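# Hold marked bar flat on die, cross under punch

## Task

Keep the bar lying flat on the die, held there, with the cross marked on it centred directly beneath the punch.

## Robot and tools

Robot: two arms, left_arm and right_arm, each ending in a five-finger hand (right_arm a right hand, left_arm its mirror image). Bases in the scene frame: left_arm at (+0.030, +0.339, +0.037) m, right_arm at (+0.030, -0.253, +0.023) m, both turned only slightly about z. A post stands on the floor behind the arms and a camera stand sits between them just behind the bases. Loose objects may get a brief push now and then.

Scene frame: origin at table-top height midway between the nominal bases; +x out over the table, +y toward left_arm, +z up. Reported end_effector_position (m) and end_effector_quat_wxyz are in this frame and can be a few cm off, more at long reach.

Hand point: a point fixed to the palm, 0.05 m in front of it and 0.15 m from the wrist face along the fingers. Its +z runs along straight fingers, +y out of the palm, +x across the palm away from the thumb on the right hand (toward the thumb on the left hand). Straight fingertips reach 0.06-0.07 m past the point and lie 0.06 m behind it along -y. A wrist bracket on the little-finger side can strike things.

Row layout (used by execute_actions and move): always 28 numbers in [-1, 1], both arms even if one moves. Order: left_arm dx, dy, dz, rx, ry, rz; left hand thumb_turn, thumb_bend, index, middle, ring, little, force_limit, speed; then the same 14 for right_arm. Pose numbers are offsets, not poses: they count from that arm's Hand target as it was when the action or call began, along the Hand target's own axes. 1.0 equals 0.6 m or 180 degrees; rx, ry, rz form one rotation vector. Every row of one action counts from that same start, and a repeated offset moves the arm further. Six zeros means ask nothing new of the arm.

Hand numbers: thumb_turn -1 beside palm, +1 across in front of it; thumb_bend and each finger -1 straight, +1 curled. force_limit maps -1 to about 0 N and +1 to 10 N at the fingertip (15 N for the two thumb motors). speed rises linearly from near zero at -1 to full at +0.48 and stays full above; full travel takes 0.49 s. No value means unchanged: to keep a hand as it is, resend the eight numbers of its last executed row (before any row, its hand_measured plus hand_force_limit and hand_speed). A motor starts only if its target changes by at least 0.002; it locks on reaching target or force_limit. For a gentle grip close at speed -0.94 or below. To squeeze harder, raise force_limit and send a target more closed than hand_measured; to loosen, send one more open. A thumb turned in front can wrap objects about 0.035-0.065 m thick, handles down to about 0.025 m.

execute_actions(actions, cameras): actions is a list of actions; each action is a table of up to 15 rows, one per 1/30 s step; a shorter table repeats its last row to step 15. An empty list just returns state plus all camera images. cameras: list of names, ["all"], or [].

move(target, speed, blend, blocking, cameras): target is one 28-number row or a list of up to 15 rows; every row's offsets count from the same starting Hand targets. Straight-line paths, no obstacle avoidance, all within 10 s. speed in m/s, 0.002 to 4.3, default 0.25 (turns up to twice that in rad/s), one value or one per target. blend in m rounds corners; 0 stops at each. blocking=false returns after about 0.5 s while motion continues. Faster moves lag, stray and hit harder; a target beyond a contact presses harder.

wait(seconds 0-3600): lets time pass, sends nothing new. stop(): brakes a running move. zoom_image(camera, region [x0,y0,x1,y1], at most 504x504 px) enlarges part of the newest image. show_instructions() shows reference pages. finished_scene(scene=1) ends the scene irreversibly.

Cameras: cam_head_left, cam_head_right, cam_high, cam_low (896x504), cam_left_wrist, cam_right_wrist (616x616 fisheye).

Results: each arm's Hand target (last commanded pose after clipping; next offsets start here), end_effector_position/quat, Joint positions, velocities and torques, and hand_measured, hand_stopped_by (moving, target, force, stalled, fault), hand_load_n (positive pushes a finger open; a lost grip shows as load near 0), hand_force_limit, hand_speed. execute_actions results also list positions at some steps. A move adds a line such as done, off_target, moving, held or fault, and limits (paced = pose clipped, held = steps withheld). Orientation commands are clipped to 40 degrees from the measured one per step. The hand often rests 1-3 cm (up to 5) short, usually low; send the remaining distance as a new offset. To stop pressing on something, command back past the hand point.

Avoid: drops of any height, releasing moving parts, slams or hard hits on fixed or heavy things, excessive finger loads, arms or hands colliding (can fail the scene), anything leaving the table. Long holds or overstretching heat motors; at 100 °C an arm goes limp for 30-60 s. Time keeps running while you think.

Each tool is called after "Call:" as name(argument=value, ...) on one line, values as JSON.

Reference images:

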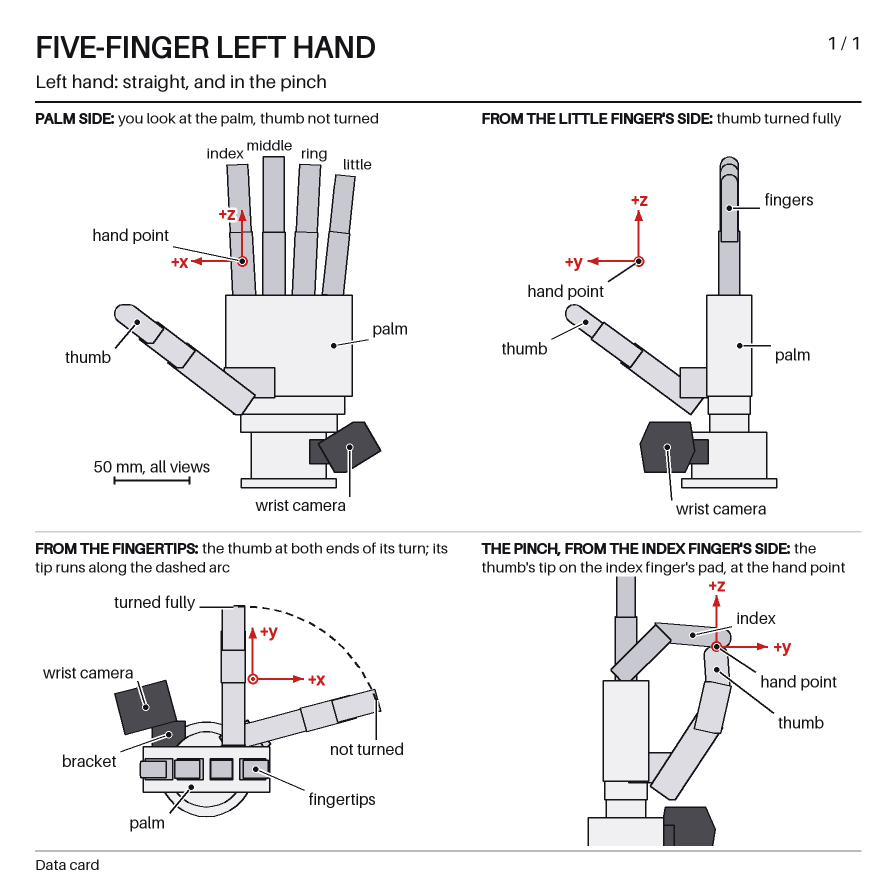

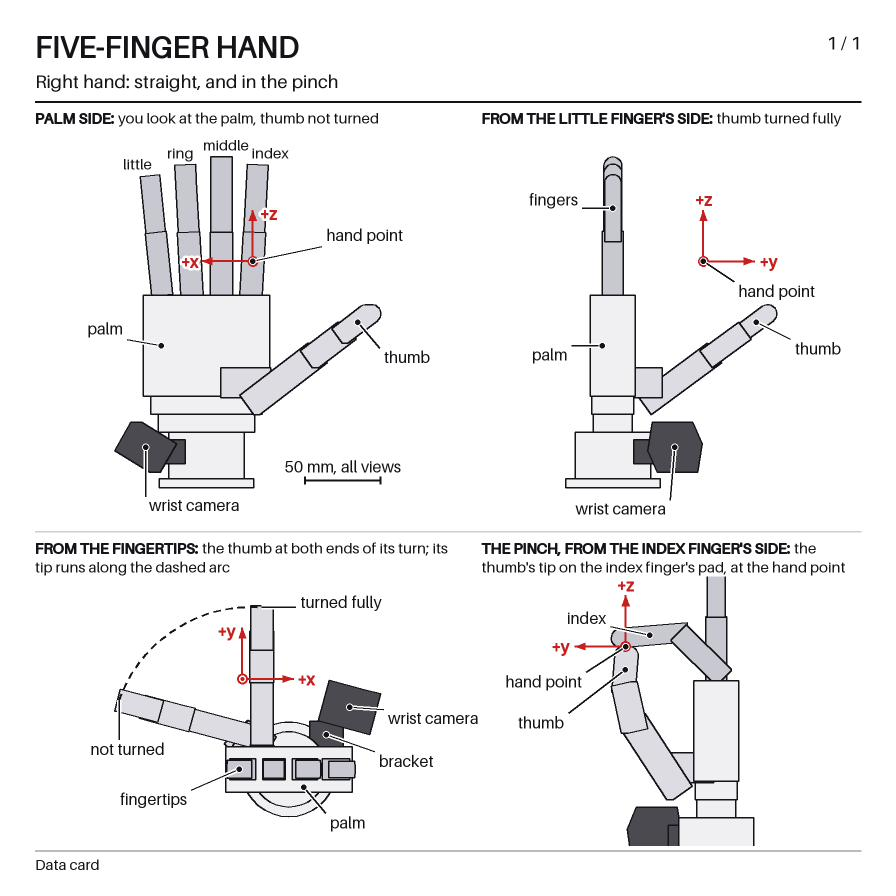

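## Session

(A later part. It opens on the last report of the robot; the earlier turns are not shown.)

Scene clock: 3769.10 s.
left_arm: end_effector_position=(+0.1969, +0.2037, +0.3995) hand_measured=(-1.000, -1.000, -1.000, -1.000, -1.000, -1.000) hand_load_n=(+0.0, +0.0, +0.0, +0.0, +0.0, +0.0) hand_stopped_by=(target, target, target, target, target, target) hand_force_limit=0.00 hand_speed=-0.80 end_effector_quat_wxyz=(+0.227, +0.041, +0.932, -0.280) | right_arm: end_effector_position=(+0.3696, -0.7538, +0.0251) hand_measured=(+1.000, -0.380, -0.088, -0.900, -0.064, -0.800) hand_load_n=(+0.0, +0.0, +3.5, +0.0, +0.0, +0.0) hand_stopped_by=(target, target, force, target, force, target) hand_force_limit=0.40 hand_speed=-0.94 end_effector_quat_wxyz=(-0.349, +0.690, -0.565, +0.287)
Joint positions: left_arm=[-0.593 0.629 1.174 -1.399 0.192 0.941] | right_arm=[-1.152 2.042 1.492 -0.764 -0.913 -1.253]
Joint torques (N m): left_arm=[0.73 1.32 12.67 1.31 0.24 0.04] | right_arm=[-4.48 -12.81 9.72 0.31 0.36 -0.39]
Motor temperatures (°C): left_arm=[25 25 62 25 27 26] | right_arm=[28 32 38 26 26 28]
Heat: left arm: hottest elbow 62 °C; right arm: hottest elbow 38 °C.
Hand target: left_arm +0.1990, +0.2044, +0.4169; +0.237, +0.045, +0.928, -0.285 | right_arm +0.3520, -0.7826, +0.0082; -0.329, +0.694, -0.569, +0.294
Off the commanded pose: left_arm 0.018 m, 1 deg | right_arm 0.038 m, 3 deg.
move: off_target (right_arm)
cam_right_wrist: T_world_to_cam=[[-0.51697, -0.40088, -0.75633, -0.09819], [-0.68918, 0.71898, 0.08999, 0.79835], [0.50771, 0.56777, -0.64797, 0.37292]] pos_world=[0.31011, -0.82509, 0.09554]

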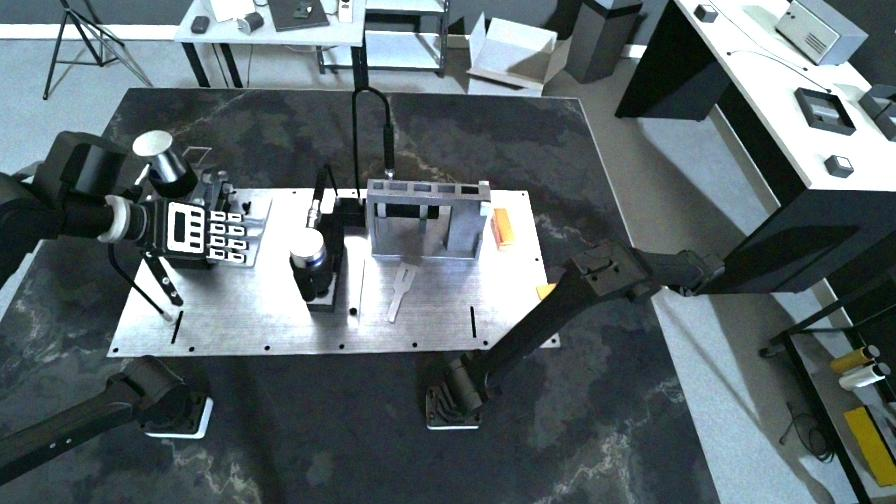

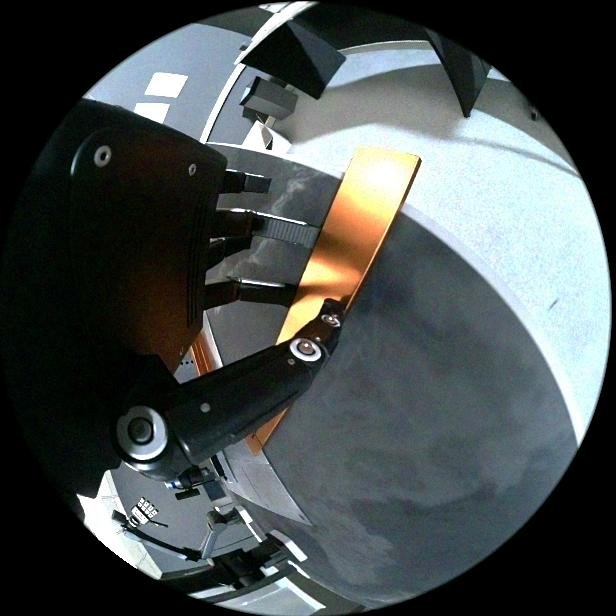

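Call:
move(target=[[0,0,0,0,0,0,-1,-1,-1,-1,-1,-1,0,-0.8,0.0026,-0.0593,-0.0458,0,0,0,1,-0.62,-0.35,-0.9,-0.35,-0.8,0.4,0],[0,0,0,0,0,0,-1,-1,-1,-1,-1,-1,0,-0.8,-0.1572,-0.0958,-0.0073,0,0,0,1,-0.62,-0.35,-0.9,-0.35,-0.8,0.4,0]], speed=0.1, cameras=["cam_right_wrist"])

Scene clock: 3798.30 s.
left_arm: end_effector_position=(+0.1969, +0.2037, +0.3995) hand_measured=(-1.000, -1.000, -1.000, -1.000, -1.000, -1.000) hand_load_n=(+0.0, +0.0, +0.0, +0.0, +0.0, +0.0) hand_stopped_by=(target, target, target, target, target, target) hand_force_limit=0.00 hand_speed=-0.80 end_effector_quat_wxyz=(+0.227, +0.041, +0.932, -0.280) | right_arm: end_effector_position=(+0.3612, -0.6838, +0.0434) hand_measured=(+1.000, -0.620, -0.350, -0.900, -0.350, -0.800) hand_load_n=(+0.0, +0.0, +0.0, +0.0, +0.0, -0.5) hand_stopped_by=(target, target, target, target, target, target) hand_force_limit=0.40 hand_speed=0.00 end_effector_quat_wxyz=(-0.332, +0.692, -0.574, +0.286)
Joint positions: left_arm=[-0.593 0.629 1.174 -1.399 0.192 0.941] | right_arm=[-1.107 1.848 1.241 -0.638 -0.864 -1.172]
Joint torques (N m): left_arm=[0.73 1.32 12.67 1.29 0.24 0.04] | right_arm=[-1.26 -14.56 6.02 1.43 -0.53 0.11]
Motor temperatures (°C): left_arm=[25 25 62 25 27 26] | right_arm=[28 33 40 26 26 28]
Heat: left arm: hottest elbow 62 °C; right arm: hottest elbow 40 °C.
Hand target: left_arm +0.1990, +0.2044, +0.4169; +0.237, +0.045, +0.928, -0.285 | right_arm +0.3659, -0.6827, +0.0531; -0.329, +0.694, -0.569, +0.294
Off the commanded pose: left_arm 0.018 m, 1 deg | right_arm 0.011 m, 1 deg.
move: off_target (right_arm)
cam_right_wrist: T_world_to_cam=[[-0.54434, -0.40485, -0.73471, -0.05438], [-0.67385, 0.73266, 0.09553, 0.74418], [0.49962, 0.54709, -0.67162, 0.33914]] pos_world=[0.30242, -0.75279, 0.11673]

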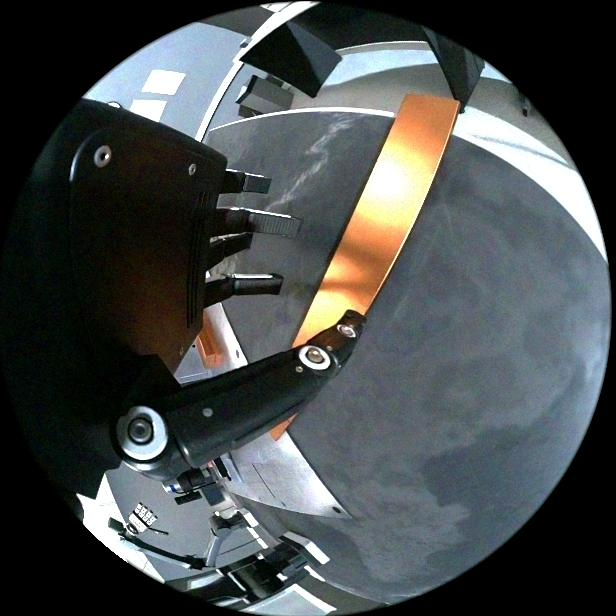

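Call:
move(target=[0,0,0,0,0,0,-1,-1,-1,-1,-1,-1,0,-0.8,-0.0022,0.0514,0.0397,0,0,0,1,-0.62,-0.35,-0.9,-0.35,-0.8,0.4,0], speed=0.06, cameras=["cam_right_wrist"])

Scene clock: 3836.30 s.
left_arm: end_effector_position=(+0.1969, +0.2037, +0.3995) hand_measured=(-1.000, -1.000, -1.000, -1.000, -1.000, -1.000) hand_load_n=(+0.0, +0.0, +0.0, -0.5, +0.0, +0.0) hand_stopped_by=(target, target, target, target, target, target) hand_force_limit=0.00 hand_speed=-0.80 end_effector_quat_wxyz=(+0.227, +0.041, +0.932, -0.280) | right_arm: end_effector_position=(+0.3634, -0.6876, +0.0250) hand_measured=(+1.000, -0.620, -0.350, -0.900, -0.350, -0.800) hand_load_n=(+0.0, +0.0, +0.0, +0.0, +0.0, +0.0) hand_stopped_by=(target, target, target, target, target, target) hand_force_limit=0.40 hand_speed=0.00 end_effector_quat_wxyz=(-0.326, +0.694, -0.567, +0.302)
Joint positions: left_arm=[-0.593 0.629 1.174 -1.399 0.192 0.941] | right_arm=[-1.107 1.869 1.208 -0.545 -0.865 -1.168]
Joint torques (N m): left_arm=[0.67 1.26 12.67 1.29 0.24 0.04] | right_arm=[-0.62 -12.28 5.97 1.43 -0.34 0.06]
Motor temperatures (°C): left_arm=[25 25 62 25 27 26] | right_arm=[28 32 37 26 27 28]
Heat: left arm: hottest elbow 62 °C; right arm: hottest elbow 37 °C.
Hand target: left_arm +0.1990, +0.2044, +0.4169; +0.237, +0.045, +0.928, -0.285 | right_arm +0.3659, -0.6828, +0.0142; -0.328, +0.694, -0.569, +0.294
Off the commanded pose: left_arm 0.018 m, 1 deg | right_arm 0.012 m, 1 deg.
move: off_target (right_arm)
cam_right_wrist: T_world_to_cam=[[-0.53212, -0.42786, -0.73061, -0.08861], [-0.67385, 0.73647, 0.05948, 0.75368], [0.51262, 0.52397, -0.6802, 0.30744]] pos_world=[0.30311, -0.75407, 0.09955]

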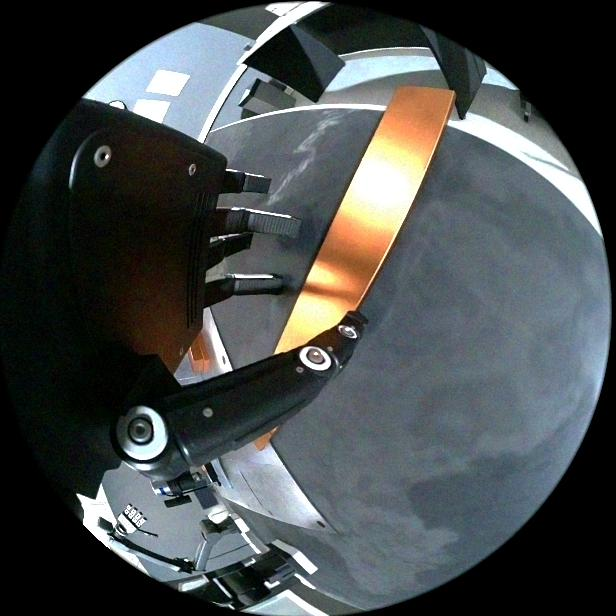

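Call:
execute_actions(actions=[[[0,0,0,0,0,0,-1,-1,-1,-1,-1,-1,0,-0.8,-0.0003,0.0079,0.0061,0.012,0,0,1,-0.62,-0.35,-0.9,-0.35,-0.8,0.4,0]],[[0,0,0,0,0,0,-1,-1,-1,-1,-1,-1,0,-0.8,-0.0003,0.006,0.0045,0,0,0,1,-0.62,-0.35,-0.9,-0.35,-0.8,0.4,0]]])

Scene clock: 3857.63 s.
left_arm: end_effector_position=(+0.1969, +0.2037, +0.3995) hand_measured=(-1.000, -1.000, -1.000, -1.000, -1.000, -1.000) hand_load_n=(+0.0, +0.0, +0.0, +0.0, +0.0, +0.0) hand_stopped_by=(target, target, target, target, target, target) hand_force_limit=0.00 hand_speed=-0.80 end_effector_quat_wxyz=(+0.227, +0.041, +0.932, -0.280) | right_arm: end_effector_position=(+0.3664, -0.6880, +0.0236) hand_measured=(+1.000, -0.620, -0.350, -0.900, -0.350, -0.800) hand_load_n=(+0.0, +1.5, +0.0, +0.0, +0.0, +0.0) hand_stopped_by=(target, target, target, target, target, target) hand_force_limit=0.40 hand_speed=0.00 end_effector_quat_wxyz=(-0.336, +0.689, -0.559, +0.315)
Joint positions: left_arm=[-0.593 0.629 1.174 -1.399 0.192 0.941] | right_arm=[-1.112 1.873 1.194 -0.502 -0.899 -1.159]
Joint torques (N m): left_arm=[0.73 1.32 12.67 1.29 0.25 0.04] | right_arm=[-0.85 -10.64 5.46 1.58 -0.61 0.04]
Motor temperatures (°C): left_arm=[25 25 62 25 27 26] | right_arm=[28 33 37 27 27 28]
Heat: left arm: hottest elbow 62 °C; right arm: hottest elbow 37 °C.
Hand target: left_arm +0.1990, +0.2044, +0.4169; +0.237, +0.045, +0.928, -0.285 | right_arm +0.3661, -0.6827, +0.0037; -0.342, +0.687, -0.564, +0.305
Off the commanded pose: left_arm 0.018 m, 1 deg | right_arm 0.021 m, 1 deg.
Step readings (end_effector_position of left_arm | right_arm):
0: (+0.1969, +0.2037, +0.3995) | (+0.3634, -0.6876, +0.0250)
1: (+0.1969, +0.2037, +0.3995) | (+0.3636, -0.6876, +0.0252)
2: (+0.1969, +0.2037, +0.3995) | (+0.3648, -0.6871, +0.0254)
4: (+0.1969, +0.2037, +0.3995) | (+0.3656, -0.6867, +0.0255)
8: (+0.1969, +0.2037, +0.3995) | (+0.3655, -0.6868, +0.0256)
15: (+0.1969, +0.2037, +0.3995) | (+0.3657, -0.6868, +0.0256)
16: (+0.1969, +0.2037, +0.3995) | (+0.3657, -0.6869, +0.0256)
17: (+0.1969, +0.2037, +0.3995) | (+0.3658, -0.6870, +0.0255)
19: (+0.1969, +0.2037, +0.3995) | (+0.3658, -0.6875, +0.0252)
23: (+0.1969, +0.2037, +0.3995) | (+0.3663, -0.6880, +0.0235)
30: (+0.1969, +0.2037, +0.3995) | (+0.3664, -0.6880, +0.0236)

Call:
execute_actions(actions=[[[0,0,0,0,0,0,-1,-1,-1,-1,-1,-1,0,-0.8,0,0,0,0,0,0,1,-0.44,0.3,-0.9,0.25,-0.8,0.0,-0.9]]])

Call:
wait(seconds=3, cameras=["cam_right_wrist"])

Scene clock: 3866.43 s.
left_arm: end_effector_position=(+0.1969, +0.2037, +0.3995) hand_measured=(-1.000, -1.000, -1.000, -1.000, -1.000, -1.000) hand_load_n=(+0.0, +0.0, +0.0, +0.0, +0.0, +0.0) hand_stopped_by=(target, target, target, target, target, target) hand_force_limit=0.00 hand_speed=-0.80 end_effector_quat_wxyz=(+0.227, +0.041, +0.932, -0.280) | right_arm: end_effector_position=(+0.3684, -0.6885, +0.0244) hand_measured=(+1.000, -0.440, -0.092, -0.900, +0.250, -0.800) hand_load_n=(+0.0, +0.0, +1.5, +0.0, +0.0, +0.0) hand_stopped_by=(target, target, force, target, target, target) hand_force_limit=0.00 hand_speed=-0.90 end_effector_quat_wxyz=(-0.339, +0.689, -0.556, +0.319)
Joint positions: left_arm=[-0.593 0.629 1.174 -1.399 0.192 0.941] | right_arm=[-1.112 1.875 1.194 -0.493 -0.91 -1.158]
Joint torques (N m): left_arm=[0.73 1.26 12.67 1.29 0.24 0.04] | right_arm=[-1.44 -11.81 5.49 1.11 -0.19 -0.04]
Motor temperatures (°C): left_arm=[25 25 62 25 27 26] | right_arm=[28 33 37 27 27 28]
Heat: left arm: hottest elbow 62 °C; right arm: hottest elbow 37 °C.
Hand target: left_arm +0.1990, +0.2044, +0.4169; +0.237, +0.045, +0.928, -0.285 | right_arm +0.3661, -0.6827, +0.0038; -0.342, +0.687, -0.564, +0.305
Off the commanded pose: left_arm 0.018 m, 1 deg | right_arm 0.022 m, 2 deg.
Step readings (end_effector_position of left_arm | right_arm):
0: (+0.1969, +0.2037, +0.3995) | (+0.3664, -0.6880, +0.0236)
1: (+0.1969, +0.2037, +0.3995) | (+0.3664, -0.6880, +0.0236)
2: (+0.1969, +0.2037, +0.3995) | (+0.3664, -0.6880, +0.0236)
4: (+0.1969, +0.2037, +0.3995) | (+0.3664, -0.6880, +0.0236)
8: (+0.1969, +0.2037, +0.3995) | (+0.3672, -0.6880, +0.0235)
15: (+0.1969, +0.2037, +0.3995) | (+0.3677, -0.6882, +0.0239)

Scene clock: 3869.43 s.
left_arm: end_effector_position=(+0.1969, +0.2037, +0.3995) hand_measured=(-1.000, -1.000, -1.000, -1.000, -1.000, -1.000) hand_load_n=(+0.0, +0.0, -0.5, +0.0, -0.5, +0.0) hand_stopped_by=(target, target, target, target, target, target) hand_force_limit=0.00 hand_speed=-0.80 end_effector_quat_wxyz=(+0.227, +0.041, +0.932, -0.280) | right_arm: end_effector_position=(+0.3684, -0.6885, +0.0244) hand_measured=(+1.000, -0.440, -0.092, -0.900, +0.250, -0.800) hand_load_n=(+0.0, +0.0, +1.5, +0.0, +0.0, +0.0) hand_stopped_by=(target, target, force, target, target, target) hand_force_limit=0.00 hand_speed=-0.90 end_effector_quat_wxyz=(-0.339, +0.689, -0.556, +0.319)
Joint positions: left_arm=[-0.593 0.629 1.174 -1.399 0.192 0.941] | right_arm=[-1.112 1.875 1.194 -0.493 -0.91 -1.158]
Joint torques (N m): left_arm=[0.79 1.32 12.67 1.29 0.24 0.04] | right_arm=[-0.62 -10.75 5.45 1.24 -0.12 0.02]
Motor temperatures (°C): left_arm=[25 25 62 25 27 26] | right_arm=[28 33 37 27 27 28]
Heat: left arm: hottest elbow 62 °C; right arm: hottest elbow 37 °C.
Hand target: left_arm +0.1990, +0.2044, +0.4169; +0.237, +0.045, +0.928, -0.285 | right_arm +0.3661, -0.6827, +0.0038; -0.342, +0.687, -0.564, +0.305
Off the commanded pose: left_arm 0.018 m, 1 deg | right_arm 0.022 m, 2 deg.
wait: 3.00 s; at rest by 0.17 s
cam_right_wrist: T_world_to_cam=[[-0.49274, -0.4336, -0.75446, -0.10464], [-0.67969, 0.73316, 0.02255, 0.75857], [0.54336, 0.5239, -0.65596, 0.2929]] pos_world=[0.30488, -0.75497, 0.09608]

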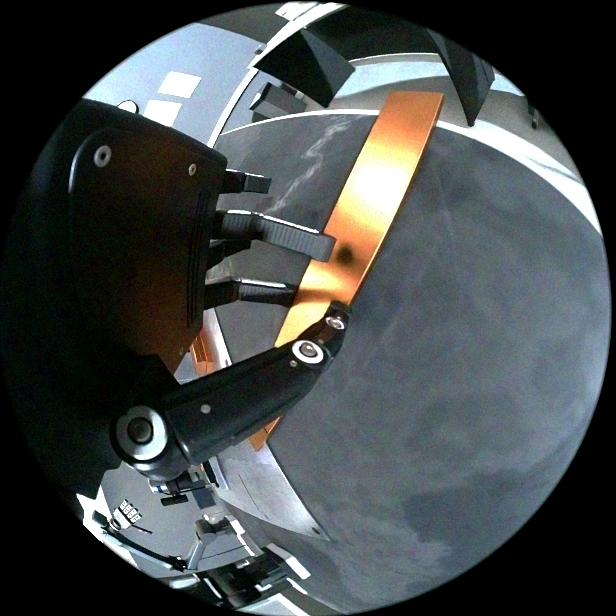

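Call:
move(target=[[0,0,0,0,0,0,-1,-1,-1,-1,-1,-1,0,-0.8,0.0025,-0.061,-0.0435,0,0,0,1,-0.62,-0.35,-0.9,-0.35,-0.8,0.4,0],[0,0,0,0,0,0,-1,-1,-1,-1,-1,-1,0,-0.8,-0.1952,-0.0733,-0.0375,-0.0007,0.0163,0.0116,1,-0.62,-0.35,-0.9,-0.35,-0.8,0.4,0]], speed=0.1, cameras=["cam_right_wrist"])

Scene clock: 3925.93 s.
left_arm: end_effector_position=(+0.1969, +0.2037, +0.3995) hand_measured=(-1.000, -1.000, -1.000, -1.000, -1.000, -1.000) hand_load_n=(+0.0, +0.0, +0.0, +0.0, +0.0, +0.0) hand_stopped_by=(target, target, target, target, target, target) hand_force_limit=0.00 hand_speed=-0.80 end_effector_quat_wxyz=(+0.227, +0.041, +0.932, -0.280) | right_arm: end_effector_position=(+0.3477, -0.5661, +0.0423) hand_measured=(+1.000, -0.620, -0.350, -0.900, -0.350, -0.800) hand_load_n=(+0.0, +0.0, +0.0, +0.0, +0.0, +0.0) hand_stopped_by=(target, target, target, target, target, target) hand_force_limit=0.40 hand_speed=0.00 end_effector_quat_wxyz=(-0.333, +0.668, -0.590, +0.308)
Joint positions: left_arm=[-0.593 0.629 1.174 -1.399 0.192 0.941] | right_arm=[-1.027 1.578 0.825 -0.315 -0.835 -0.954]
Joint torques (N m): left_arm=[0.73 1.32 12.67 1.31 0.25 0.04] | right_arm=[-0.79 -10.87 5.55 1.48 -0.41 0.13]
Motor temperatures (°C): left_arm=[25 25 62 25 27 26] | right_arm=[28 32 37 27 26 28]
Heat: left arm: hottest elbow 62 °C; right arm: hottest elbow 37 °C.
Hand target: left_arm +0.1990, +0.2044, +0.4169; +0.237, +0.045, +0.928, -0.285 | right_arm +0.3520, -0.5646, +0.0486; -0.332, +0.669, -0.585, +0.316
Off the commanded pose: left_arm 0.018 m, 1 deg | right_arm 0.008 m, 1 deg.
move: done
cam_right_wrist: T_world_to_cam=[[-0.5431, -0.36929, -0.7541, 0.00562], [-0.62891, 0.77395, 0.07393, 0.65763], [0.55634, 0.51441, -0.65259, 0.2417]] pos_world=[0.28218, -0.63123, 0.11335]

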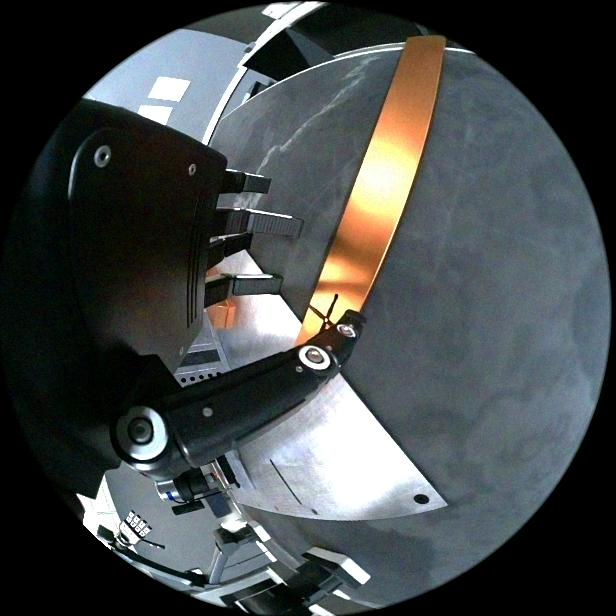

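Call:
move(target=[0,0,0,0,0,0,-1,-1,-1,-1,-1,-1,0,-0.8,-0.0022,0.0524,0.0373,0,0,0,1,-0.62,-0.35,-0.9,-0.35,-0.8,0.4,0], speed=0.06, cameras=["cam_right_wrist"])

Scene clock: 3940.00 s.
left_arm: end_effector_position=(+0.1969, +0.2037, +0.3995) hand_measured=(-1.000, -1.000, -1.000, -1.000, -1.000, -1.000) hand_load_n=(+0.0, +0.0, +0.0, +0.0, +0.0, +0.0) hand_stopped_by=(target, target, target, target, target, target) hand_force_limit=0.00 hand_speed=-0.80 end_effector_quat_wxyz=(+0.227, +0.041, +0.932, -0.280) | right_arm: end_effector_position=(+0.3509, -0.5695, +0.0213) hand_measured=(+1.000, -0.620, -0.350, -0.900, -0.350, -0.800) hand_load_n=(+1.0, +0.0, +0.0, +0.0, +0.0, +0.0) hand_stopped_by=(target, target, target, target, target, target) hand_force_limit=0.40 hand_speed=0.00 end_effector_quat_wxyz=(-0.331, +0.668, -0.583, +0.323)
Joint positions: left_arm=[-0.593 0.629 1.174 -1.399 0.192 0.941] | right_arm=[-1.027 1.623 0.794 -0.199 -0.839 -0.944]
Joint torques (N m): left_arm=[0.73 1.32 12.67 1.29 0.25 0.04] | right_arm=[-1.26 -7.59 4.89 1.7 -0.21 0.03]
Motor temperatures (°C): left_arm=[25 25 62 25 27 26] | right_arm=[28 32 36 27 26 28]
Heat: left arm: hottest elbow 62 °C; right arm: hottest elbow 36 °C.
Hand target: left_arm +0.1990, +0.2044, +0.4169; +0.237, +0.045, +0.928, -0.285 | right_arm +0.3520, -0.5646, +0.0100; -0.332, +0.669, -0.585, +0.316
Off the commanded pose: left_arm 0.018 m, 1 deg | right_arm 0.012 m, 1 deg.
move: off_target (right_arm)
cam_right_wrist: T_world_to_cam=[[-0.52775, -0.38582, -0.75671, -0.02449], [-0.62757, 0.77747, 0.04128, 0.66606], [0.5724, 0.49667, -0.65244, 0.21227]] pos_world=[0.28357, -0.63272, 0.09247]

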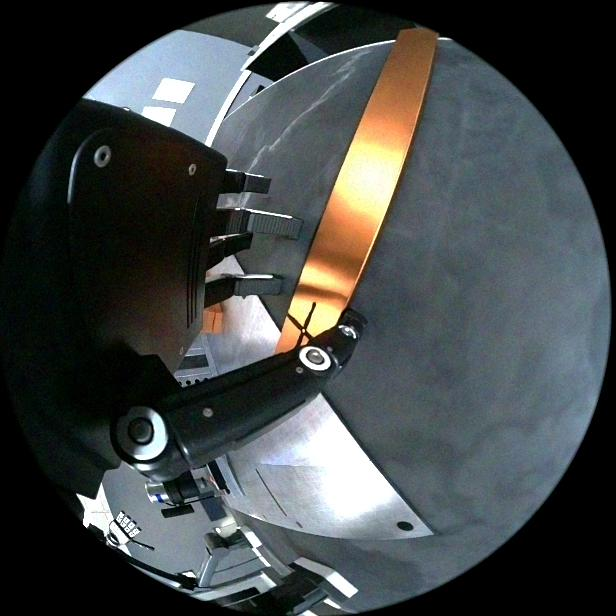

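Call:
execute_actions(actions=[[[0,0,0,0,0,0,-1,-1,-1,-1,-1,-1,0,-0.8,0,0,0,0,0,0,1,-0.42,0.2,-0.9,0.15,-0.8,0.0,-0.88]]])

Call:
wait(seconds=2)

Scene clock: 3946.93 s.
left_arm: end_effector_position=(+0.1969, +0.2037, +0.3995) hand_measured=(-1.000, -1.000, -1.000, -1.000, -1.000, -1.000) hand_load_n=(-0.5, -0.5, +0.0, +0.0, +0.0, +0.0) hand_stopped_by=(target, target, target, target, target, target) hand_force_limit=0.00 hand_speed=-0.80 end_effector_quat_wxyz=(+0.227, +0.041, +0.932, -0.280) | right_arm: end_effector_position=(+0.3527, -0.5703, +0.0220) hand_measured=(+1.000, -0.476, -0.096, -0.900, -0.086, -0.800) hand_load_n=(+0.0, +7.0, +4.0, +0.0, +6.5, +0.0) hand_stopped_by=(target, force, force, target, force, target) hand_force_limit=0.00 hand_speed=-0.88 end_effector_quat_wxyz=(-0.331, +0.669, -0.581, +0.326)
Joint positions: left_arm=[-0.593 0.629 1.174 -1.399 0.192 0.941] | right_arm=[-1.025 1.623 0.794 -0.19 -0.841 -0.944]
Joint torques (N m): left_arm=[0.73 1.32 12.67 1.29 0.24 0.04] | right_arm=[-0.97 -8.23 4.94 1.52 -0.14 -0.06]
Motor temperatures (°C): left_arm=[25 25 62 25 27 26] | right_arm=[28 32 36 27 26 28]
Heat: left arm: hottest elbow 62 °C; right arm: hottest elbow 36 °C.
Hand target: left_arm +0.1990, +0.2044, +0.4169; +0.237, +0.045, +0.928, -0.285 | right_arm +0.3520, -0.5645, +0.0100; -0.332, +0.669, -0.585, +0.316
Off the commanded pose: left_arm 0.018 m, 1 deg | right_arm 0.013 m, 1 deg.
Step readings (end_effector_position of left_arm | right_arm):
0: (+0.1969, +0.2037, +0.3995) | (+0.3509, -0.5695, +0.0213)
1: (+0.1969, +0.2037, +0.3995) | (+0.3509, -0.5695, +0.0213)
2: (+0.1969, +0.2037, +0.3995) | (+0.3509, -0.5695, +0.0213)
4: (+0.1969, +0.2037, +0.3995) | (+0.3509, -0.5695, +0.0213)
8: (+0.1969, +0.2037, +0.3995) | (+0.3516, -0.5701, +0.0216)
15: (+0.1969, +0.2037, +0.3995) | (+0.3520, -0.5704, +0.0219)

Scene clock: 3948.93 s.
left_arm: end_effector_position=(+0.1969, +0.2037, +0.3995) hand_measured=(-1.000, -1.000, -1.000, -1.000, -1.000, -1.000) hand_load_n=(+0.0, +0.0, +0.0, +0.0, +0.0, +0.0) hand_stopped_by=(target, target, target, target, target, target) hand_force_limit=0.00 hand_speed=-0.80 end_effector_quat_wxyz=(+0.227, +0.041, +0.932, -0.280) | right_arm: end_effector_position=(+0.3527, -0.5703, +0.0220) hand_measured=(+1.000, -0.476, -0.096, -0.900, -0.086, -0.800) hand_load_n=(+0.0, +7.5, +4.0, +0.0, +6.5, +0.0) hand_stopped_by=(target, force, force, target, force, target) hand_force_limit=0.00 hand_speed=-0.88 end_effector_quat_wxyz=(-0.331, +0.669, -0.581, +0.326)
Joint positions: left_arm=[-0.593 0.629 1.174 -1.399 0.192 0.941] | right_arm=[-1.025 1.623 0.794 -0.19 -0.841 -0.944]
Joint torques (N m): left_arm=[0.73 1.26 12.68 1.29 0.24 0.04] | right_arm=[-1.38 -8 5.12 1.24 -0.15 0.03]
Motor temperatures (°C): left_arm=[25 25 62 25 27 26] | right_arm=[28 32 36 27 26 28]
Heat: left arm: hottest elbow 62 °C; right arm: hottest elbow 36 °C.
Hand target: left_arm +0.1990, +0.2044, +0.4169; +0.237, +0.045, +0.928, -0.285 | right_arm +0.3520, -0.5645, +0.0100; -0.332, +0.669, -0.585, +0.316
Off the commanded pose: left_arm 0.018 m, 1 deg | right_arm 0.013 m, 1 deg.
wait: 2.00 s; at rest by 0.17 s

Call:
move(target=[0,0,0,0,0,0,-1,-1,-1,-1,-1,-1,0,-0.8,0.2097,0.0238,-0.0295,0,0,0,1,-0.42,0.2,-0.9,0.15,-0.8,0.0,-0.88], speed=0.05, cameras=["cam_right_wrist"])

Scene clock: 3961.43 s.
left_arm: end_effector_position=(+0.1969, +0.2037, +0.3995) hand_measured=(-1.000, -1.000, -1.000, -1.000, -1.000, -1.000) hand_load_n=(+0.0, +0.0, +0.0, +0.0, +0.0, +0.0) hand_stopped_by=(target, target, target, target, target, target) hand_force_limit=0.00 hand_speed=-0.80 end_effector_quat_wxyz=(+0.227, +0.041, +0.932, -0.280) | right_arm: end_effector_position=(+0.3550, -0.6632, +0.0227) hand_measured=(+1.000, -0.476, -0.096, -0.900, -0.084, -0.800) hand_load_n=(+2.0, +2.0, +2.5, +0.0, +4.5, +0.0) hand_stopped_by=(target, force, force, target, force, target) hand_force_limit=0.00 hand_speed=-0.88 end_effector_quat_wxyz=(-0.352, +0.666, -0.582, +0.306)
Joint positions: left_arm=[-0.593 0.629 1.174 -1.399 0.192 0.941] | right_arm=[-1.121 1.833 1.116 -0.469 -0.915 -1.095]
Joint torques (N m): left_arm=[0.73 1.32 12.67 1.29 0.25 0.04] | right_arm=[-4.42 -10.4 8.99 0.8 0.28 -0.38]
Motor temperatures (°C): left_arm=[25 25 63 25 27 26] | right_arm=[28 32 36 27 26 28]
Heat: left arm: hottest elbow 63 °C; right arm: hottest elbow 36 °C.
Hand target: left_arm +0.1990, +0.2044, +0.4169; +0.237, +0.045, +0.928, -0.285 | right_arm +0.3439, -0.6921, +0.0127; -0.332, +0.669, -0.585, +0.315
Off the commanded pose: left_arm 0.018 m, 1 deg | right_arm 0.032 m, 3 deg.
move: off_target (right_arm)
cam_right_wrist: T_world_to_cam=[[-0.51629, -0.36218, -0.77606, -0.0453], [-0.64713, 0.75853, 0.07652, 0.73494], [0.56095, 0.54172, -0.626, 0.29065]] pos_world=[0.28917, -0.73133, 0.09056]

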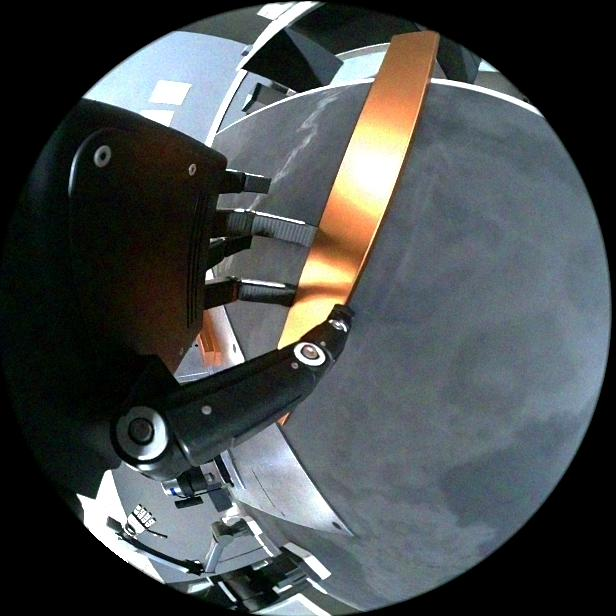

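Call:
execute_actions(actions=[], cameras=["cam_high","cam_head_left"])

Call:
zoom_image(camera="cam_high", region=[220, 340, 480, 504])

Scene clock: 3970.83 s.
left_arm: end_effector_position=(+0.1969, +0.2037, +0.3995) hand_measured=(-1.000, -1.000, -1.000, -1.000, -1.000, -1.000) hand_load_n=(+0.0, +0.0, +0.0, +0.0, +0.5, -0.5) hand_stopped_by=(target, target, target, target, target, target) hand_force_limit=0.00 hand_speed=-0.80 end_effector_quat_wxyz=(+0.227, +0.041, +0.932, -0.280) | right_arm: end_effector_position=(+0.3550, -0.6632, +0.0227) hand_measured=(+1.000, -0.476, -0.096, -0.900, -0.084, -0.800) hand_load_n=(+2.0, +2.0, +2.5, +0.0, +4.5, +0.0) hand_stopped_by=(target, force, force, target, force, target) hand_force_limit=0.00 hand_speed=-0.88 end_effector_quat_wxyz=(-0.352, +0.666, -0.582, +0.306)
Joint positions: left_arm=[-0.593 0.629 1.174 -1.399 0.192 0.941] | right_arm=[-1.121 1.833 1.116 -0.469 -0.915 -1.095]
Joint velocities: within noise
Joint torques (N m): left_arm=[0.73 1.32 12.67 1.29 0.25 0.04] | right_arm=[-4.31 -10.05 9.07 0.79 0.35 -0.35]
Motor temperatures (°C): left_arm=[25 25 63 25 27 26] | right_arm=[28 32 37 27 26 28]
Heat: left arm: hottest elbow 63 °C; right arm: hottest elbow 37 °C.
Hand target: left_arm +0.1990, +0.2044, +0.4169; +0.237, +0.045, +0.928, -0.285 | right_arm +0.3439, -0.6921, +0.0127; -0.332, +0.669, -0.585, +0.315
Off the commanded pose: left_arm 0.018 m, 1 deg | right_arm 0.032 m, 3 deg.
Images, in order (width x height): cam_head_left 896x504, cam_high 896x504.

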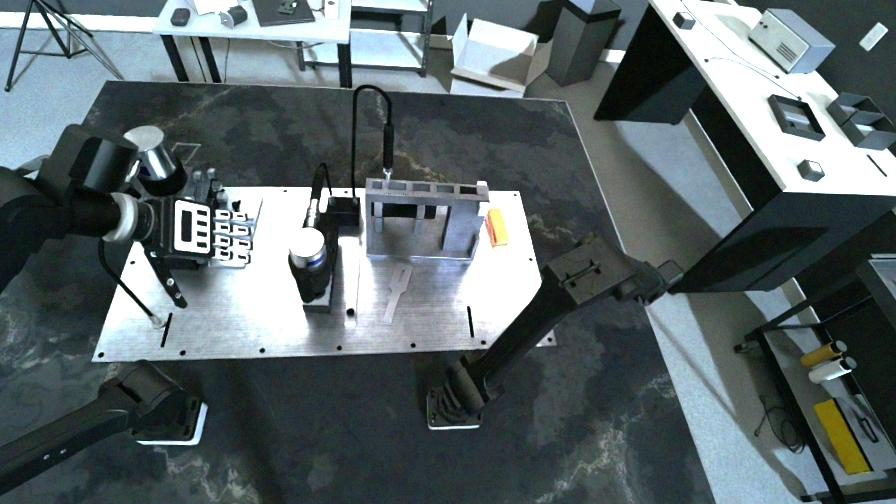

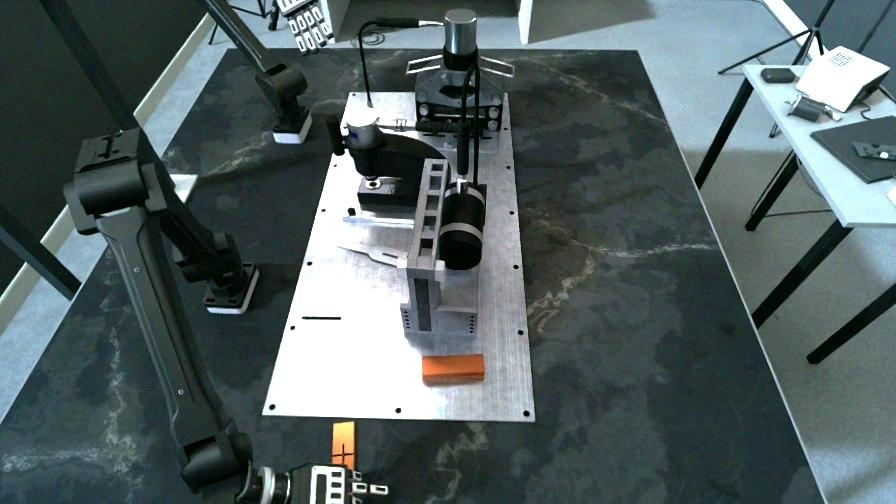

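Scaled by 1.938.

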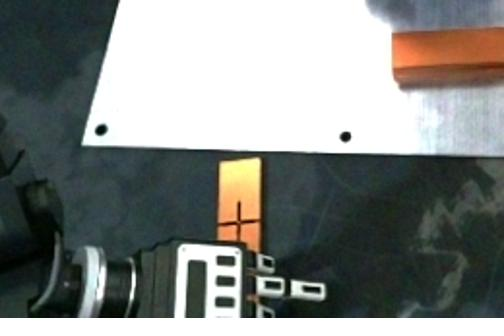

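Call:
move(target=[[0,0,0,0,0,0,-1,-1,-1,-1,-1,-1,0,-0.8,0.0025,-0.061,-0.0435,0,0,0,1,-0.62,-0.35,-0.9,-0.35,-0.8,0.4,0.2],[0,0,0,0,0,0,-1,-1,-1,-1,-1,-1,0,-0.8,0.0075,-0.1764,-0.1256,0,0,0,1,-0.62,-0.35,-0.9,-0.35,-0.8,0.4,0.2],[0,0,0,0,0,0,-1,-1,-1,-1,-1,-1,0,-0.8,0.1135,-0.1737,-0.2293,-0.271,0.157,0.3075,1,-0.62,-0.35,-0.9,-0.35,-0.8,0.4,0.2]], speed=[0.1,0.25,0.3], blend=[0.02,0.03,0])

Scene clock: 4011.00 s.
left_arm: end_effector_position=(+0.1969, +0.2037, +0.3995) hand_measured=(-1.000, -1.000, -1.000, -1.000, -1.000, -1.000) hand_load_n=(+0.0, +0.0, +0.0, +0.0, +0.0, +0.0) hand_stopped_by=(target, target, target, target, target, target) hand_force_limit=0.00 hand_speed=-0.80 end_effector_quat_wxyz=(+0.227, +0.041, +0.932, -0.280) | right_arm: end_effector_position=(+0.2879, -0.7513, +0.1720) hand_measured=(+1.000, -0.620, -0.350, -0.900, -0.350, -0.800) hand_load_n=(+0.0, +0.0, +0.0, +0.0, +0.0, +0.0) hand_stopped_by=(target, target, target, target, target, target) hand_force_limit=0.40 hand_speed=0.20 end_effector_quat_wxyz=(+0.000, -0.314, +0.949, -0.006)
Joint positions: left_arm=[-0.593 0.629 1.174 -1.399 0.192 0.941] | right_arm=[-1.096 2.001 1.927 -1.485 0.001 -0.194]
Joint torques (N m): left_arm=[0.73 1.26 12.68 1.29 0.24 0.04] | right_arm=[-0.5 -15.38 11.15 -0.14 0.16 0.2]
Motor temperatures (°C): left_arm=[25 25 63 25 27 26] | right_arm=[28 32 39 26 26 28]
Heat: left arm: hottest elbow 63 °C; right arm: hottest elbow 39 °C.
Hand target: left_arm +0.1990, +0.2044, +0.4169; +0.237, +0.045, +0.928, -0.285 | right_arm +0.3003, -0.7600, +0.1798; +0.001, -0.314, +0.949, -0.018
Off the commanded pose: left_arm 0.018 m, 1 deg | right_arm 0.017 m, 1 deg.
move: off_target (right_arm)

Call:
move(target=[[0,0,0,0,0,0,-1,-1,-1,-1,-1,-1,0,-0.8,0.053,-0.1268,0.003,0,0,0.334,1,-0.8,-0.9,-0.9,0.95,0.95,0.4,0.2],[0,0,0,0,0,0,-1,-1,-1,-1,-1,-1,0,-0.8,0.014,-0.2255,0.0748,0,0,0.668,1,-0.8,-0.9,-0.9,0.95,0.95,0.4,0.2]], speed=0.3, blend=[0.03,0], cameras=["cam_right_wrist","cam_head_right"])

Scene clock: 4034.63 s.
left_arm: end_effector_position=(+0.1969, +0.2037, +0.3995) hand_measured=(-1.000, -1.000, -1.000, -1.000, -1.000, -1.000) hand_load_n=(+0.0, +0.0, +0.0, +0.0, +0.0, +0.0) hand_stopped_by=(target, target, target, target, target, target) hand_force_limit=0.00 hand_speed=-0.80 end_effector_quat_wxyz=(+0.227, +0.041, +0.932, -0.280) | right_arm: end_effector_position=(+0.3692, -0.8765, +0.1383) hand_measured=(+1.000, -0.800, -0.900, -0.900, +0.950, +0.950) hand_load_n=(+0.0, +0.0, +0.0, +0.0, +0.0, +0.0) hand_stopped_by=(target, target, target, target, target, target) hand_force_limit=0.40 hand_speed=0.20 end_effector_quat_wxyz=(+0.012, +0.665, +0.746, -0.005)
Joint positions: left_arm=[-0.593 0.629 1.174 -1.399 0.192 0.941] | right_arm=[-1.109 2.105 2.001 -1.441 0.001 1.888]
Joint torques (N m): left_arm=[0.73 1.32 12.67 1.29 0.24 0.04] | right_arm=[-0.79 -17.38 6.67 0.64 0.08 0.12]
Motor temperatures (°C): left_arm=[25 25 63 25 27 26] | right_arm=[28 33 42 26 26 28]
Heat: left arm: hottest elbow 63 °C; right arm: hottest elbow 42 °C.
Hand target: left_arm +0.1990, +0.2044, +0.4169; +0.237, +0.045, +0.928, -0.285 | right_arm +0.3749, -0.8751, +0.1400; +0.016, +0.666, +0.745, -0.009
Off the commanded pose: left_arm 0.018 m, 1 deg | right_arm 0.006 m, 1 deg.
move: done
cam_right_wrist: T_world_to_cam=[[0.91682, 0.39857, 0.02404, 0.00151], [0.33202, -0.79444, 0.50856, -0.88536], [0.22179, -0.45827, -0.86069, -0.24817]] pos_world=[0.34762, -0.81769, 0.23662]
Images, in order (width x height): cam_head_right 896x504, cam_right_wrist 616x616.

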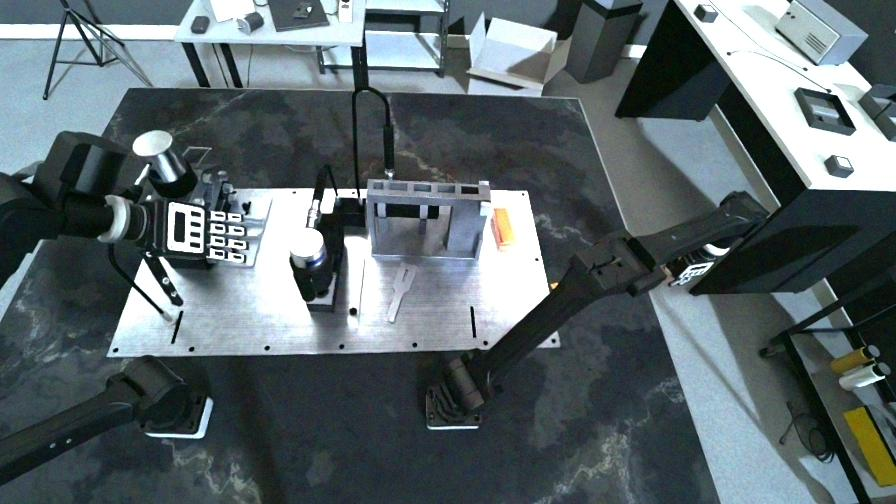

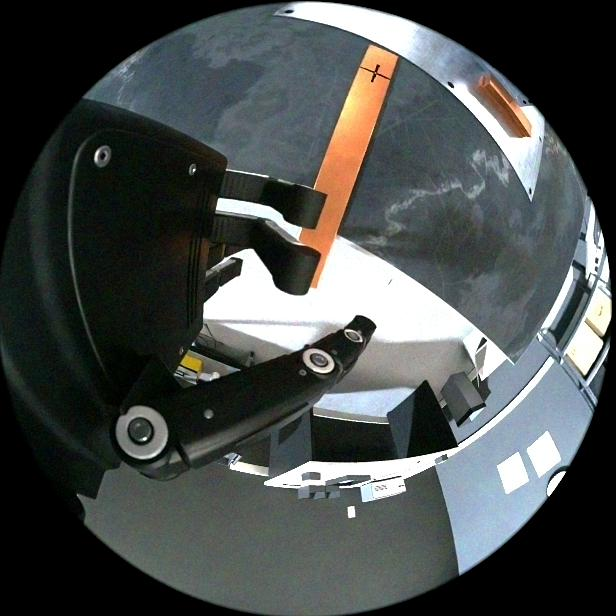

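Call:
move(target=[[0,0,0,0,0,0,-1,-1,-1,-1,-1,-1,0,-0.8,-0.0207,0.0347,0.0677,0,0,0,1,-0.8,-0.9,-0.9,1,1,0.4,0.2],[0,0,0,0,0,0,-1,-1,-1,-1,-1,-1,0,-0.8,-0.0165,0.0337,0.1843,0,0,0,1,-0.8,-0.9,-0.9,1,1,0.4,0.2]], speed=[0.15,0.08], cameras=["cam_right_wrist"])

Scene clock: 4092.00 s.
left_arm: end_effector_position=(+0.1969, +0.2037, +0.3995) hand_measured=(-1.000, -1.000, -1.000, -1.000, -1.000, -1.000) hand_load_n=(+0.0, +0.0, +0.0, +0.0, +0.0, +0.0) hand_stopped_by=(target, target, target, target, target, target) hand_force_limit=0.00 hand_speed=-0.80 end_effector_quat_wxyz=(+0.227, +0.041, +0.932, -0.280) | right_arm: end_effector_position=(+0.3931, -0.8879, +0.0395) hand_measured=(+1.000, -0.800, -0.900, -0.900, +1.000, +1.000) hand_load_n=(+0.0, +0.0, +0.0, +0.0, +0.0, +0.0) hand_stopped_by=(target, target, target, target, target, target) hand_force_limit=0.40 hand_speed=0.20 end_effector_quat_wxyz=(+0.019, +0.665, +0.747, -0.009)
Joint positions: left_arm=[-0.593 0.629 1.174 -1.399 0.192 0.941] | right_arm=[-1.084 2.215 1.924 -1.239 0.002 1.911]
Joint torques (N m): left_arm=[0.73 1.32 12.67 1.29 0.24 0.04] | right_arm=[-1.2 -17.49 6.87 0.94 0.07 0.08]
Motor temperatures (°C): left_arm=[25 25 63 25 27 26] | right_arm=[28 33 41 26 26 28]
Heat: left arm: hottest elbow 63 °C; right arm: hottest elbow 41 °C.
Hand target: left_arm +0.1990, +0.2044, +0.4169; +0.237, +0.045, +0.928, -0.285 | right_arm +0.3973, -0.8865, +0.0298; +0.016, +0.666, +0.745, -0.008
Off the commanded pose: left_arm 0.018 m, 1 deg | right_arm 0.011 m, 0 deg.
move: off_target (right_arm)
cam_right_wrist: T_world_to_cam=[[0.91607, 0.40028, 0.02422, -0.01171], [0.33008, -0.78695, 0.5213, -0.84513], [0.22772, -0.46955, -0.85303, -0.3563]] pos_world=[0.37082, -0.82769, 0.13691]

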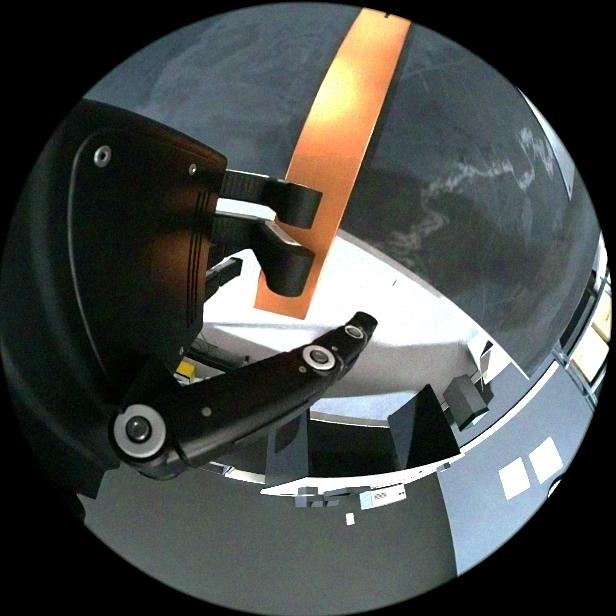

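Call:
move(target=[0,0,0,0,0,0,-1,-1,-1,-1,-1,-1,0,-0.8,0.0012,-0.0003,0.0333,0,0,0,1,-0.8,-0.9,-0.9,1,1,0.4,0.2], speed=0.05, cameras=["cam_right_wrist"])

Scene clock: 4114.03 s.
left_arm: end_effector_position=(+0.1969, +0.2037, +0.3995) hand_measured=(-1.000, -1.000, -1.000, -1.000, -1.000, -1.000) hand_load_n=(+0.0, +0.0, +0.0, +0.0, +0.0, +0.0) hand_stopped_by=(target, target, target, target, target, target) hand_force_limit=0.00 hand_speed=-0.80 end_effector_quat_wxyz=(+0.227, +0.041, +0.932, -0.280) | right_arm: end_effector_position=(+0.3935, -0.8888, +0.0222) hand_measured=(+1.000, -0.800, -0.900, -0.900, +1.000, +1.000) hand_load_n=(+0.0, +0.0, +0.0, +0.0, +0.5, +0.0) hand_stopped_by=(target, target, target, target, target, target) hand_force_limit=0.40 hand_speed=0.20 end_effector_quat_wxyz=(+0.020, +0.665, +0.747, -0.009)
Joint positions: left_arm=[-0.593 0.629 1.174 -1.399 0.192 0.941] | right_arm=[-1.084 2.231 1.904 -1.199 0.002 1.911]
Joint torques (N m): left_arm=[0.73 1.32 12.68 1.29 0.25 0.04] | right_arm=[-0.85 -17.38 6.89 0.94 0.1 0.12]
Motor temperatures (°C): left_arm=[25 25 63 25 27 26] | right_arm=[28 35 39 26 26 28]
Heat: left arm: hottest elbow 63 °C; right arm: hottest elbow 39 °C.
Hand target: left_arm +0.1990, +0.2044, +0.4169; +0.237, +0.045, +0.928, -0.285 | right_arm +0.3973, -0.8865, +0.0098; +0.016, +0.666, +0.745, -0.008
Off the commanded pose: left_arm 0.018 m, 1 deg | right_arm 0.013 m, 1 deg.
move: off_target (right_arm)
cam_right_wrist: T_world_to_cam=[[0.91604, 0.40034, 0.02437, -0.01127], [0.32919, -0.78518, 0.52452, -0.83511], [0.22913, -0.47246, -0.85105, -0.37483]] pos_world=[0.37112, -0.8283, 0.11931]

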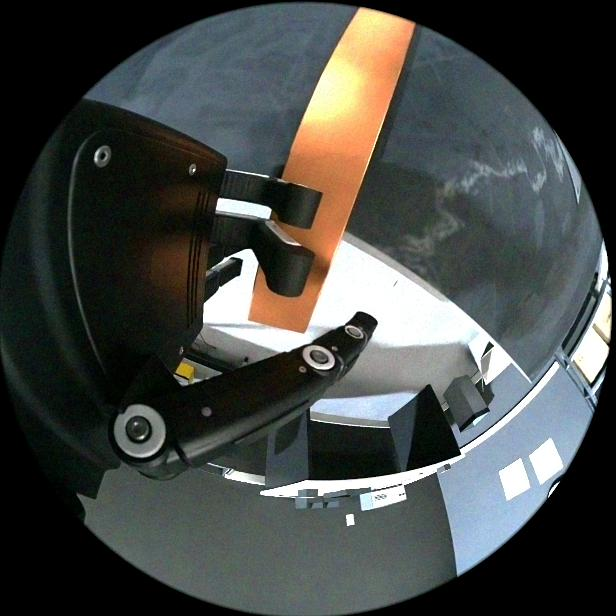

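Call:
execute_actions(actions=[[[0,0,0,0,0,0,-1,-1,-1,-1,-1,-1,0,-0.8,0,0,0,0,0,0,1,-0.8,-0.15,-0.15,1,1,-0.4,-0.5]]], cameras=["cam_right_wrist"])

Scene clock: 4121.00 s.
left_arm: end_effector_position=(+0.1969, +0.2037, +0.3995) hand_measured=(-1.000, -1.000, -1.000, -1.000, -1.000, -1.000) hand_load_n=(+0.0, +0.0, +0.0, +0.0, +0.0, +0.0) hand_stopped_by=(target, target, target, target, target, target) hand_force_limit=0.00 hand_speed=-0.80 end_effector_quat_wxyz=(+0.227, +0.041, +0.932, -0.280) | right_arm: end_effector_position=(+0.3935, -0.8889, +0.0221) hand_measured=(+1.000, -0.800, -0.150, -0.150, +1.000, +1.000) hand_load_n=(+0.0, +0.0, +0.0, +0.0, +0.0, +0.0) hand_stopped_by=(target, target, target, target, target, target) hand_force_limit=-0.40 hand_speed=-0.50 end_effector_quat_wxyz=(+0.020, +0.665, +0.746, -0.009)
Joint positions: left_arm=[-0.593 0.629 1.174 -1.399 0.192 0.941] | right_arm=[-1.084 2.231 1.904 -1.199 0.002 1.912]
Joint torques (N m): left_arm=[0.73 1.26 12.67 1.29 0.24 0.04] | right_arm=[-0.91 -17.14 6.76 0.77 0.08 0.14]
Motor temperatures (°C): left_arm=[25 25 63 25 27 26] | right_arm=[28 35 39 26 26 28]
Heat: left arm: hottest elbow 63 °C; right arm: hottest elbow 39 °C.
Hand target: left_arm +0.1990, +0.2044, +0.4169; +0.237, +0.045, +0.928, -0.285 | right_arm +0.3972, -0.8865, +0.0098; +0.016, +0.666, +0.745, -0.009
Off the commanded pose: left_arm 0.018 m, 1 deg | right_arm 0.013 m, 1 deg.
Step readings (end_effector_position of left_arm | right_arm):
0: (+0.1969, +0.2037, +0.3995) | (+0.3935, -0.8888, +0.0222)
1: (+0.1969, +0.2037, +0.3995) | (+0.3935, -0.8888, +0.0222)
2: (+0.1969, +0.2037, +0.3995) | (+0.3935, -0.8888, +0.0222)
4: (+0.1969, +0.2037, +0.3995) | (+0.3935, -0.8888, +0.0221)
8: (+0.1969, +0.2037, +0.3995) | (+0.3935, -0.8888, +0.0221)
15: (+0.1969, +0.2037, +0.3995) | (+0.3935, -0.8889, +0.0221)
cam_right_wrist: T_world_to_cam=[[0.91635, 0.39965, 0.02401, -0.01187], [0.32876, -0.7853, 0.52461, -0.83514], [0.22852, -0.47284, -0.851, -0.37497]] pos_world=[0.37112, -0.82839, 0.11931]

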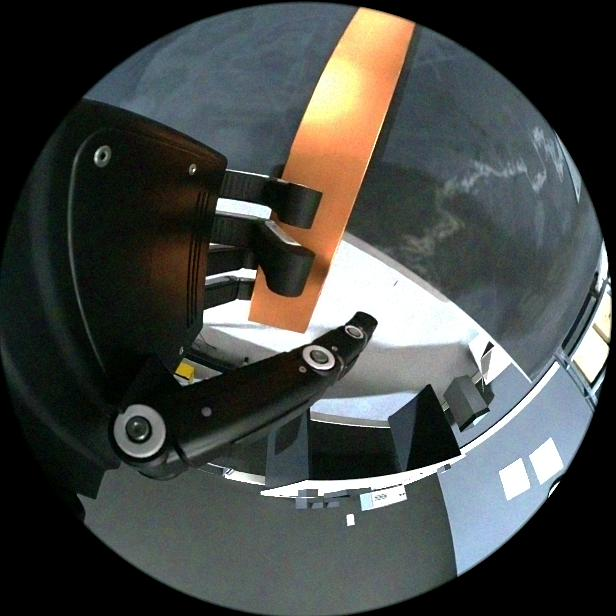

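Call:
execute_actions(actions=[[[0,0,0,0,0,0,-1,-1,-1,-1,-1,-1,0,-0.8,0,0,0,0,0,0,1,-0.2,-0.05,-0.05,1,1,-0.7,-0.6]]], cameras=["cam_right_wrist"])

Scene clock: 4131.07 s.
left_arm: end_effector_position=(+0.1969, +0.2037, +0.3995) hand_measured=(-1.000, -1.000, -1.000, -1.000, -1.000, -1.000) hand_load_n=(+0.0, +0.0, +0.0, +0.0, +0.0, +0.0) hand_stopped_by=(target, target, target, target, target, target) hand_force_limit=0.00 hand_speed=-0.80 end_effector_quat_wxyz=(+0.227, +0.041, +0.932, -0.280) | right_arm: end_effector_position=(+0.3931, -0.8886, +0.0206) hand_measured=(+1.000, -0.200, -0.080, -0.050, +1.000, +1.000) hand_load_n=(+0.0, +0.0, +0.0, +0.0, +0.0, +0.0) hand_stopped_by=(target, target, force, target, target, target) hand_force_limit=-0.70 hand_speed=-0.60 end_effector_quat_wxyz=(+0.019, +0.665, +0.746, -0.010)
Joint positions: left_arm=[-0.593 0.629 1.174 -1.399 0.192 0.941] | right_arm=[-1.084 2.233 1.904 -1.199 0.003 1.913]
Joint torques (N m): left_arm=[0.73 1.26 12.67 1.29 0.24 0.04] | right_arm=[-1.44 -17.44 6.95 0.9 -0.03 0.13]
Motor temperatures (°C): left_arm=[25 25 63 25 27 26] | right_arm=[28 35 39 26 26 28]
Heat: left arm: hottest elbow 63 °C; right arm: hottest elbow 39 °C.
Hand target: left_arm +0.1990, +0.2044, +0.4169; +0.237, +0.045, +0.928, -0.285 | right_arm +0.3973, -0.8865, +0.0098; +0.016, +0.666, +0.745, -0.008
Off the commanded pose: left_arm 0.018 m, 1 deg | right_arm 0.012 m, 0 deg.
Step readings (end_effector_position of left_arm | right_arm):
0: (+0.1969, +0.2037, +0.3995) | (+0.3935, -0.8889, +0.0221)
1: (+0.1969, +0.2037, +0.3995) | (+0.3935, -0.8889, +0.0221)
2: (+0.1969, +0.2037, +0.3995) | (+0.3935, -0.8889, +0.0221)
4: (+0.1969, +0.2037, +0.3995) | (+0.3934, -0.8889, +0.0221)
8: (+0.1969, +0.2037, +0.3995) | (+0.3931, -0.8886, +0.0206)
15: (+0.1969, +0.2037, +0.3995) | (+0.3931, -0.8886, +0.0206)
cam_right_wrist: T_world_to_cam=[[0.91657, 0.39921, 0.02284, -0.012], [0.32945, -0.7863, 0.52268, -0.83507], [0.22662, -0.47155, -0.85222, -0.37424]] pos_world=[0.37092, -0.82829, 0.11781]

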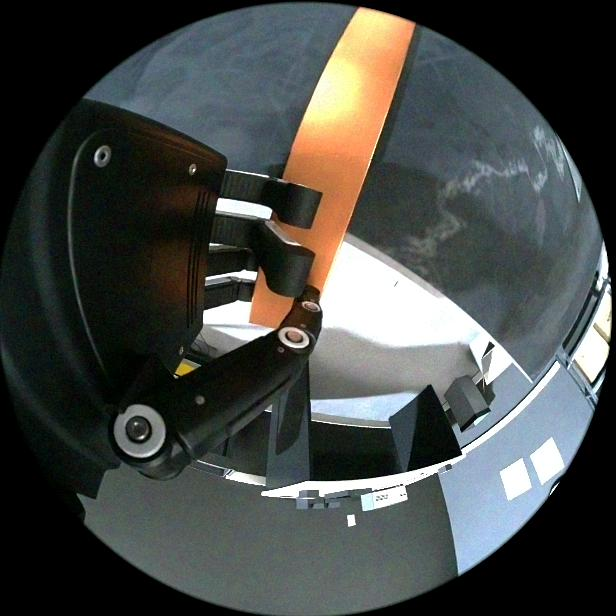

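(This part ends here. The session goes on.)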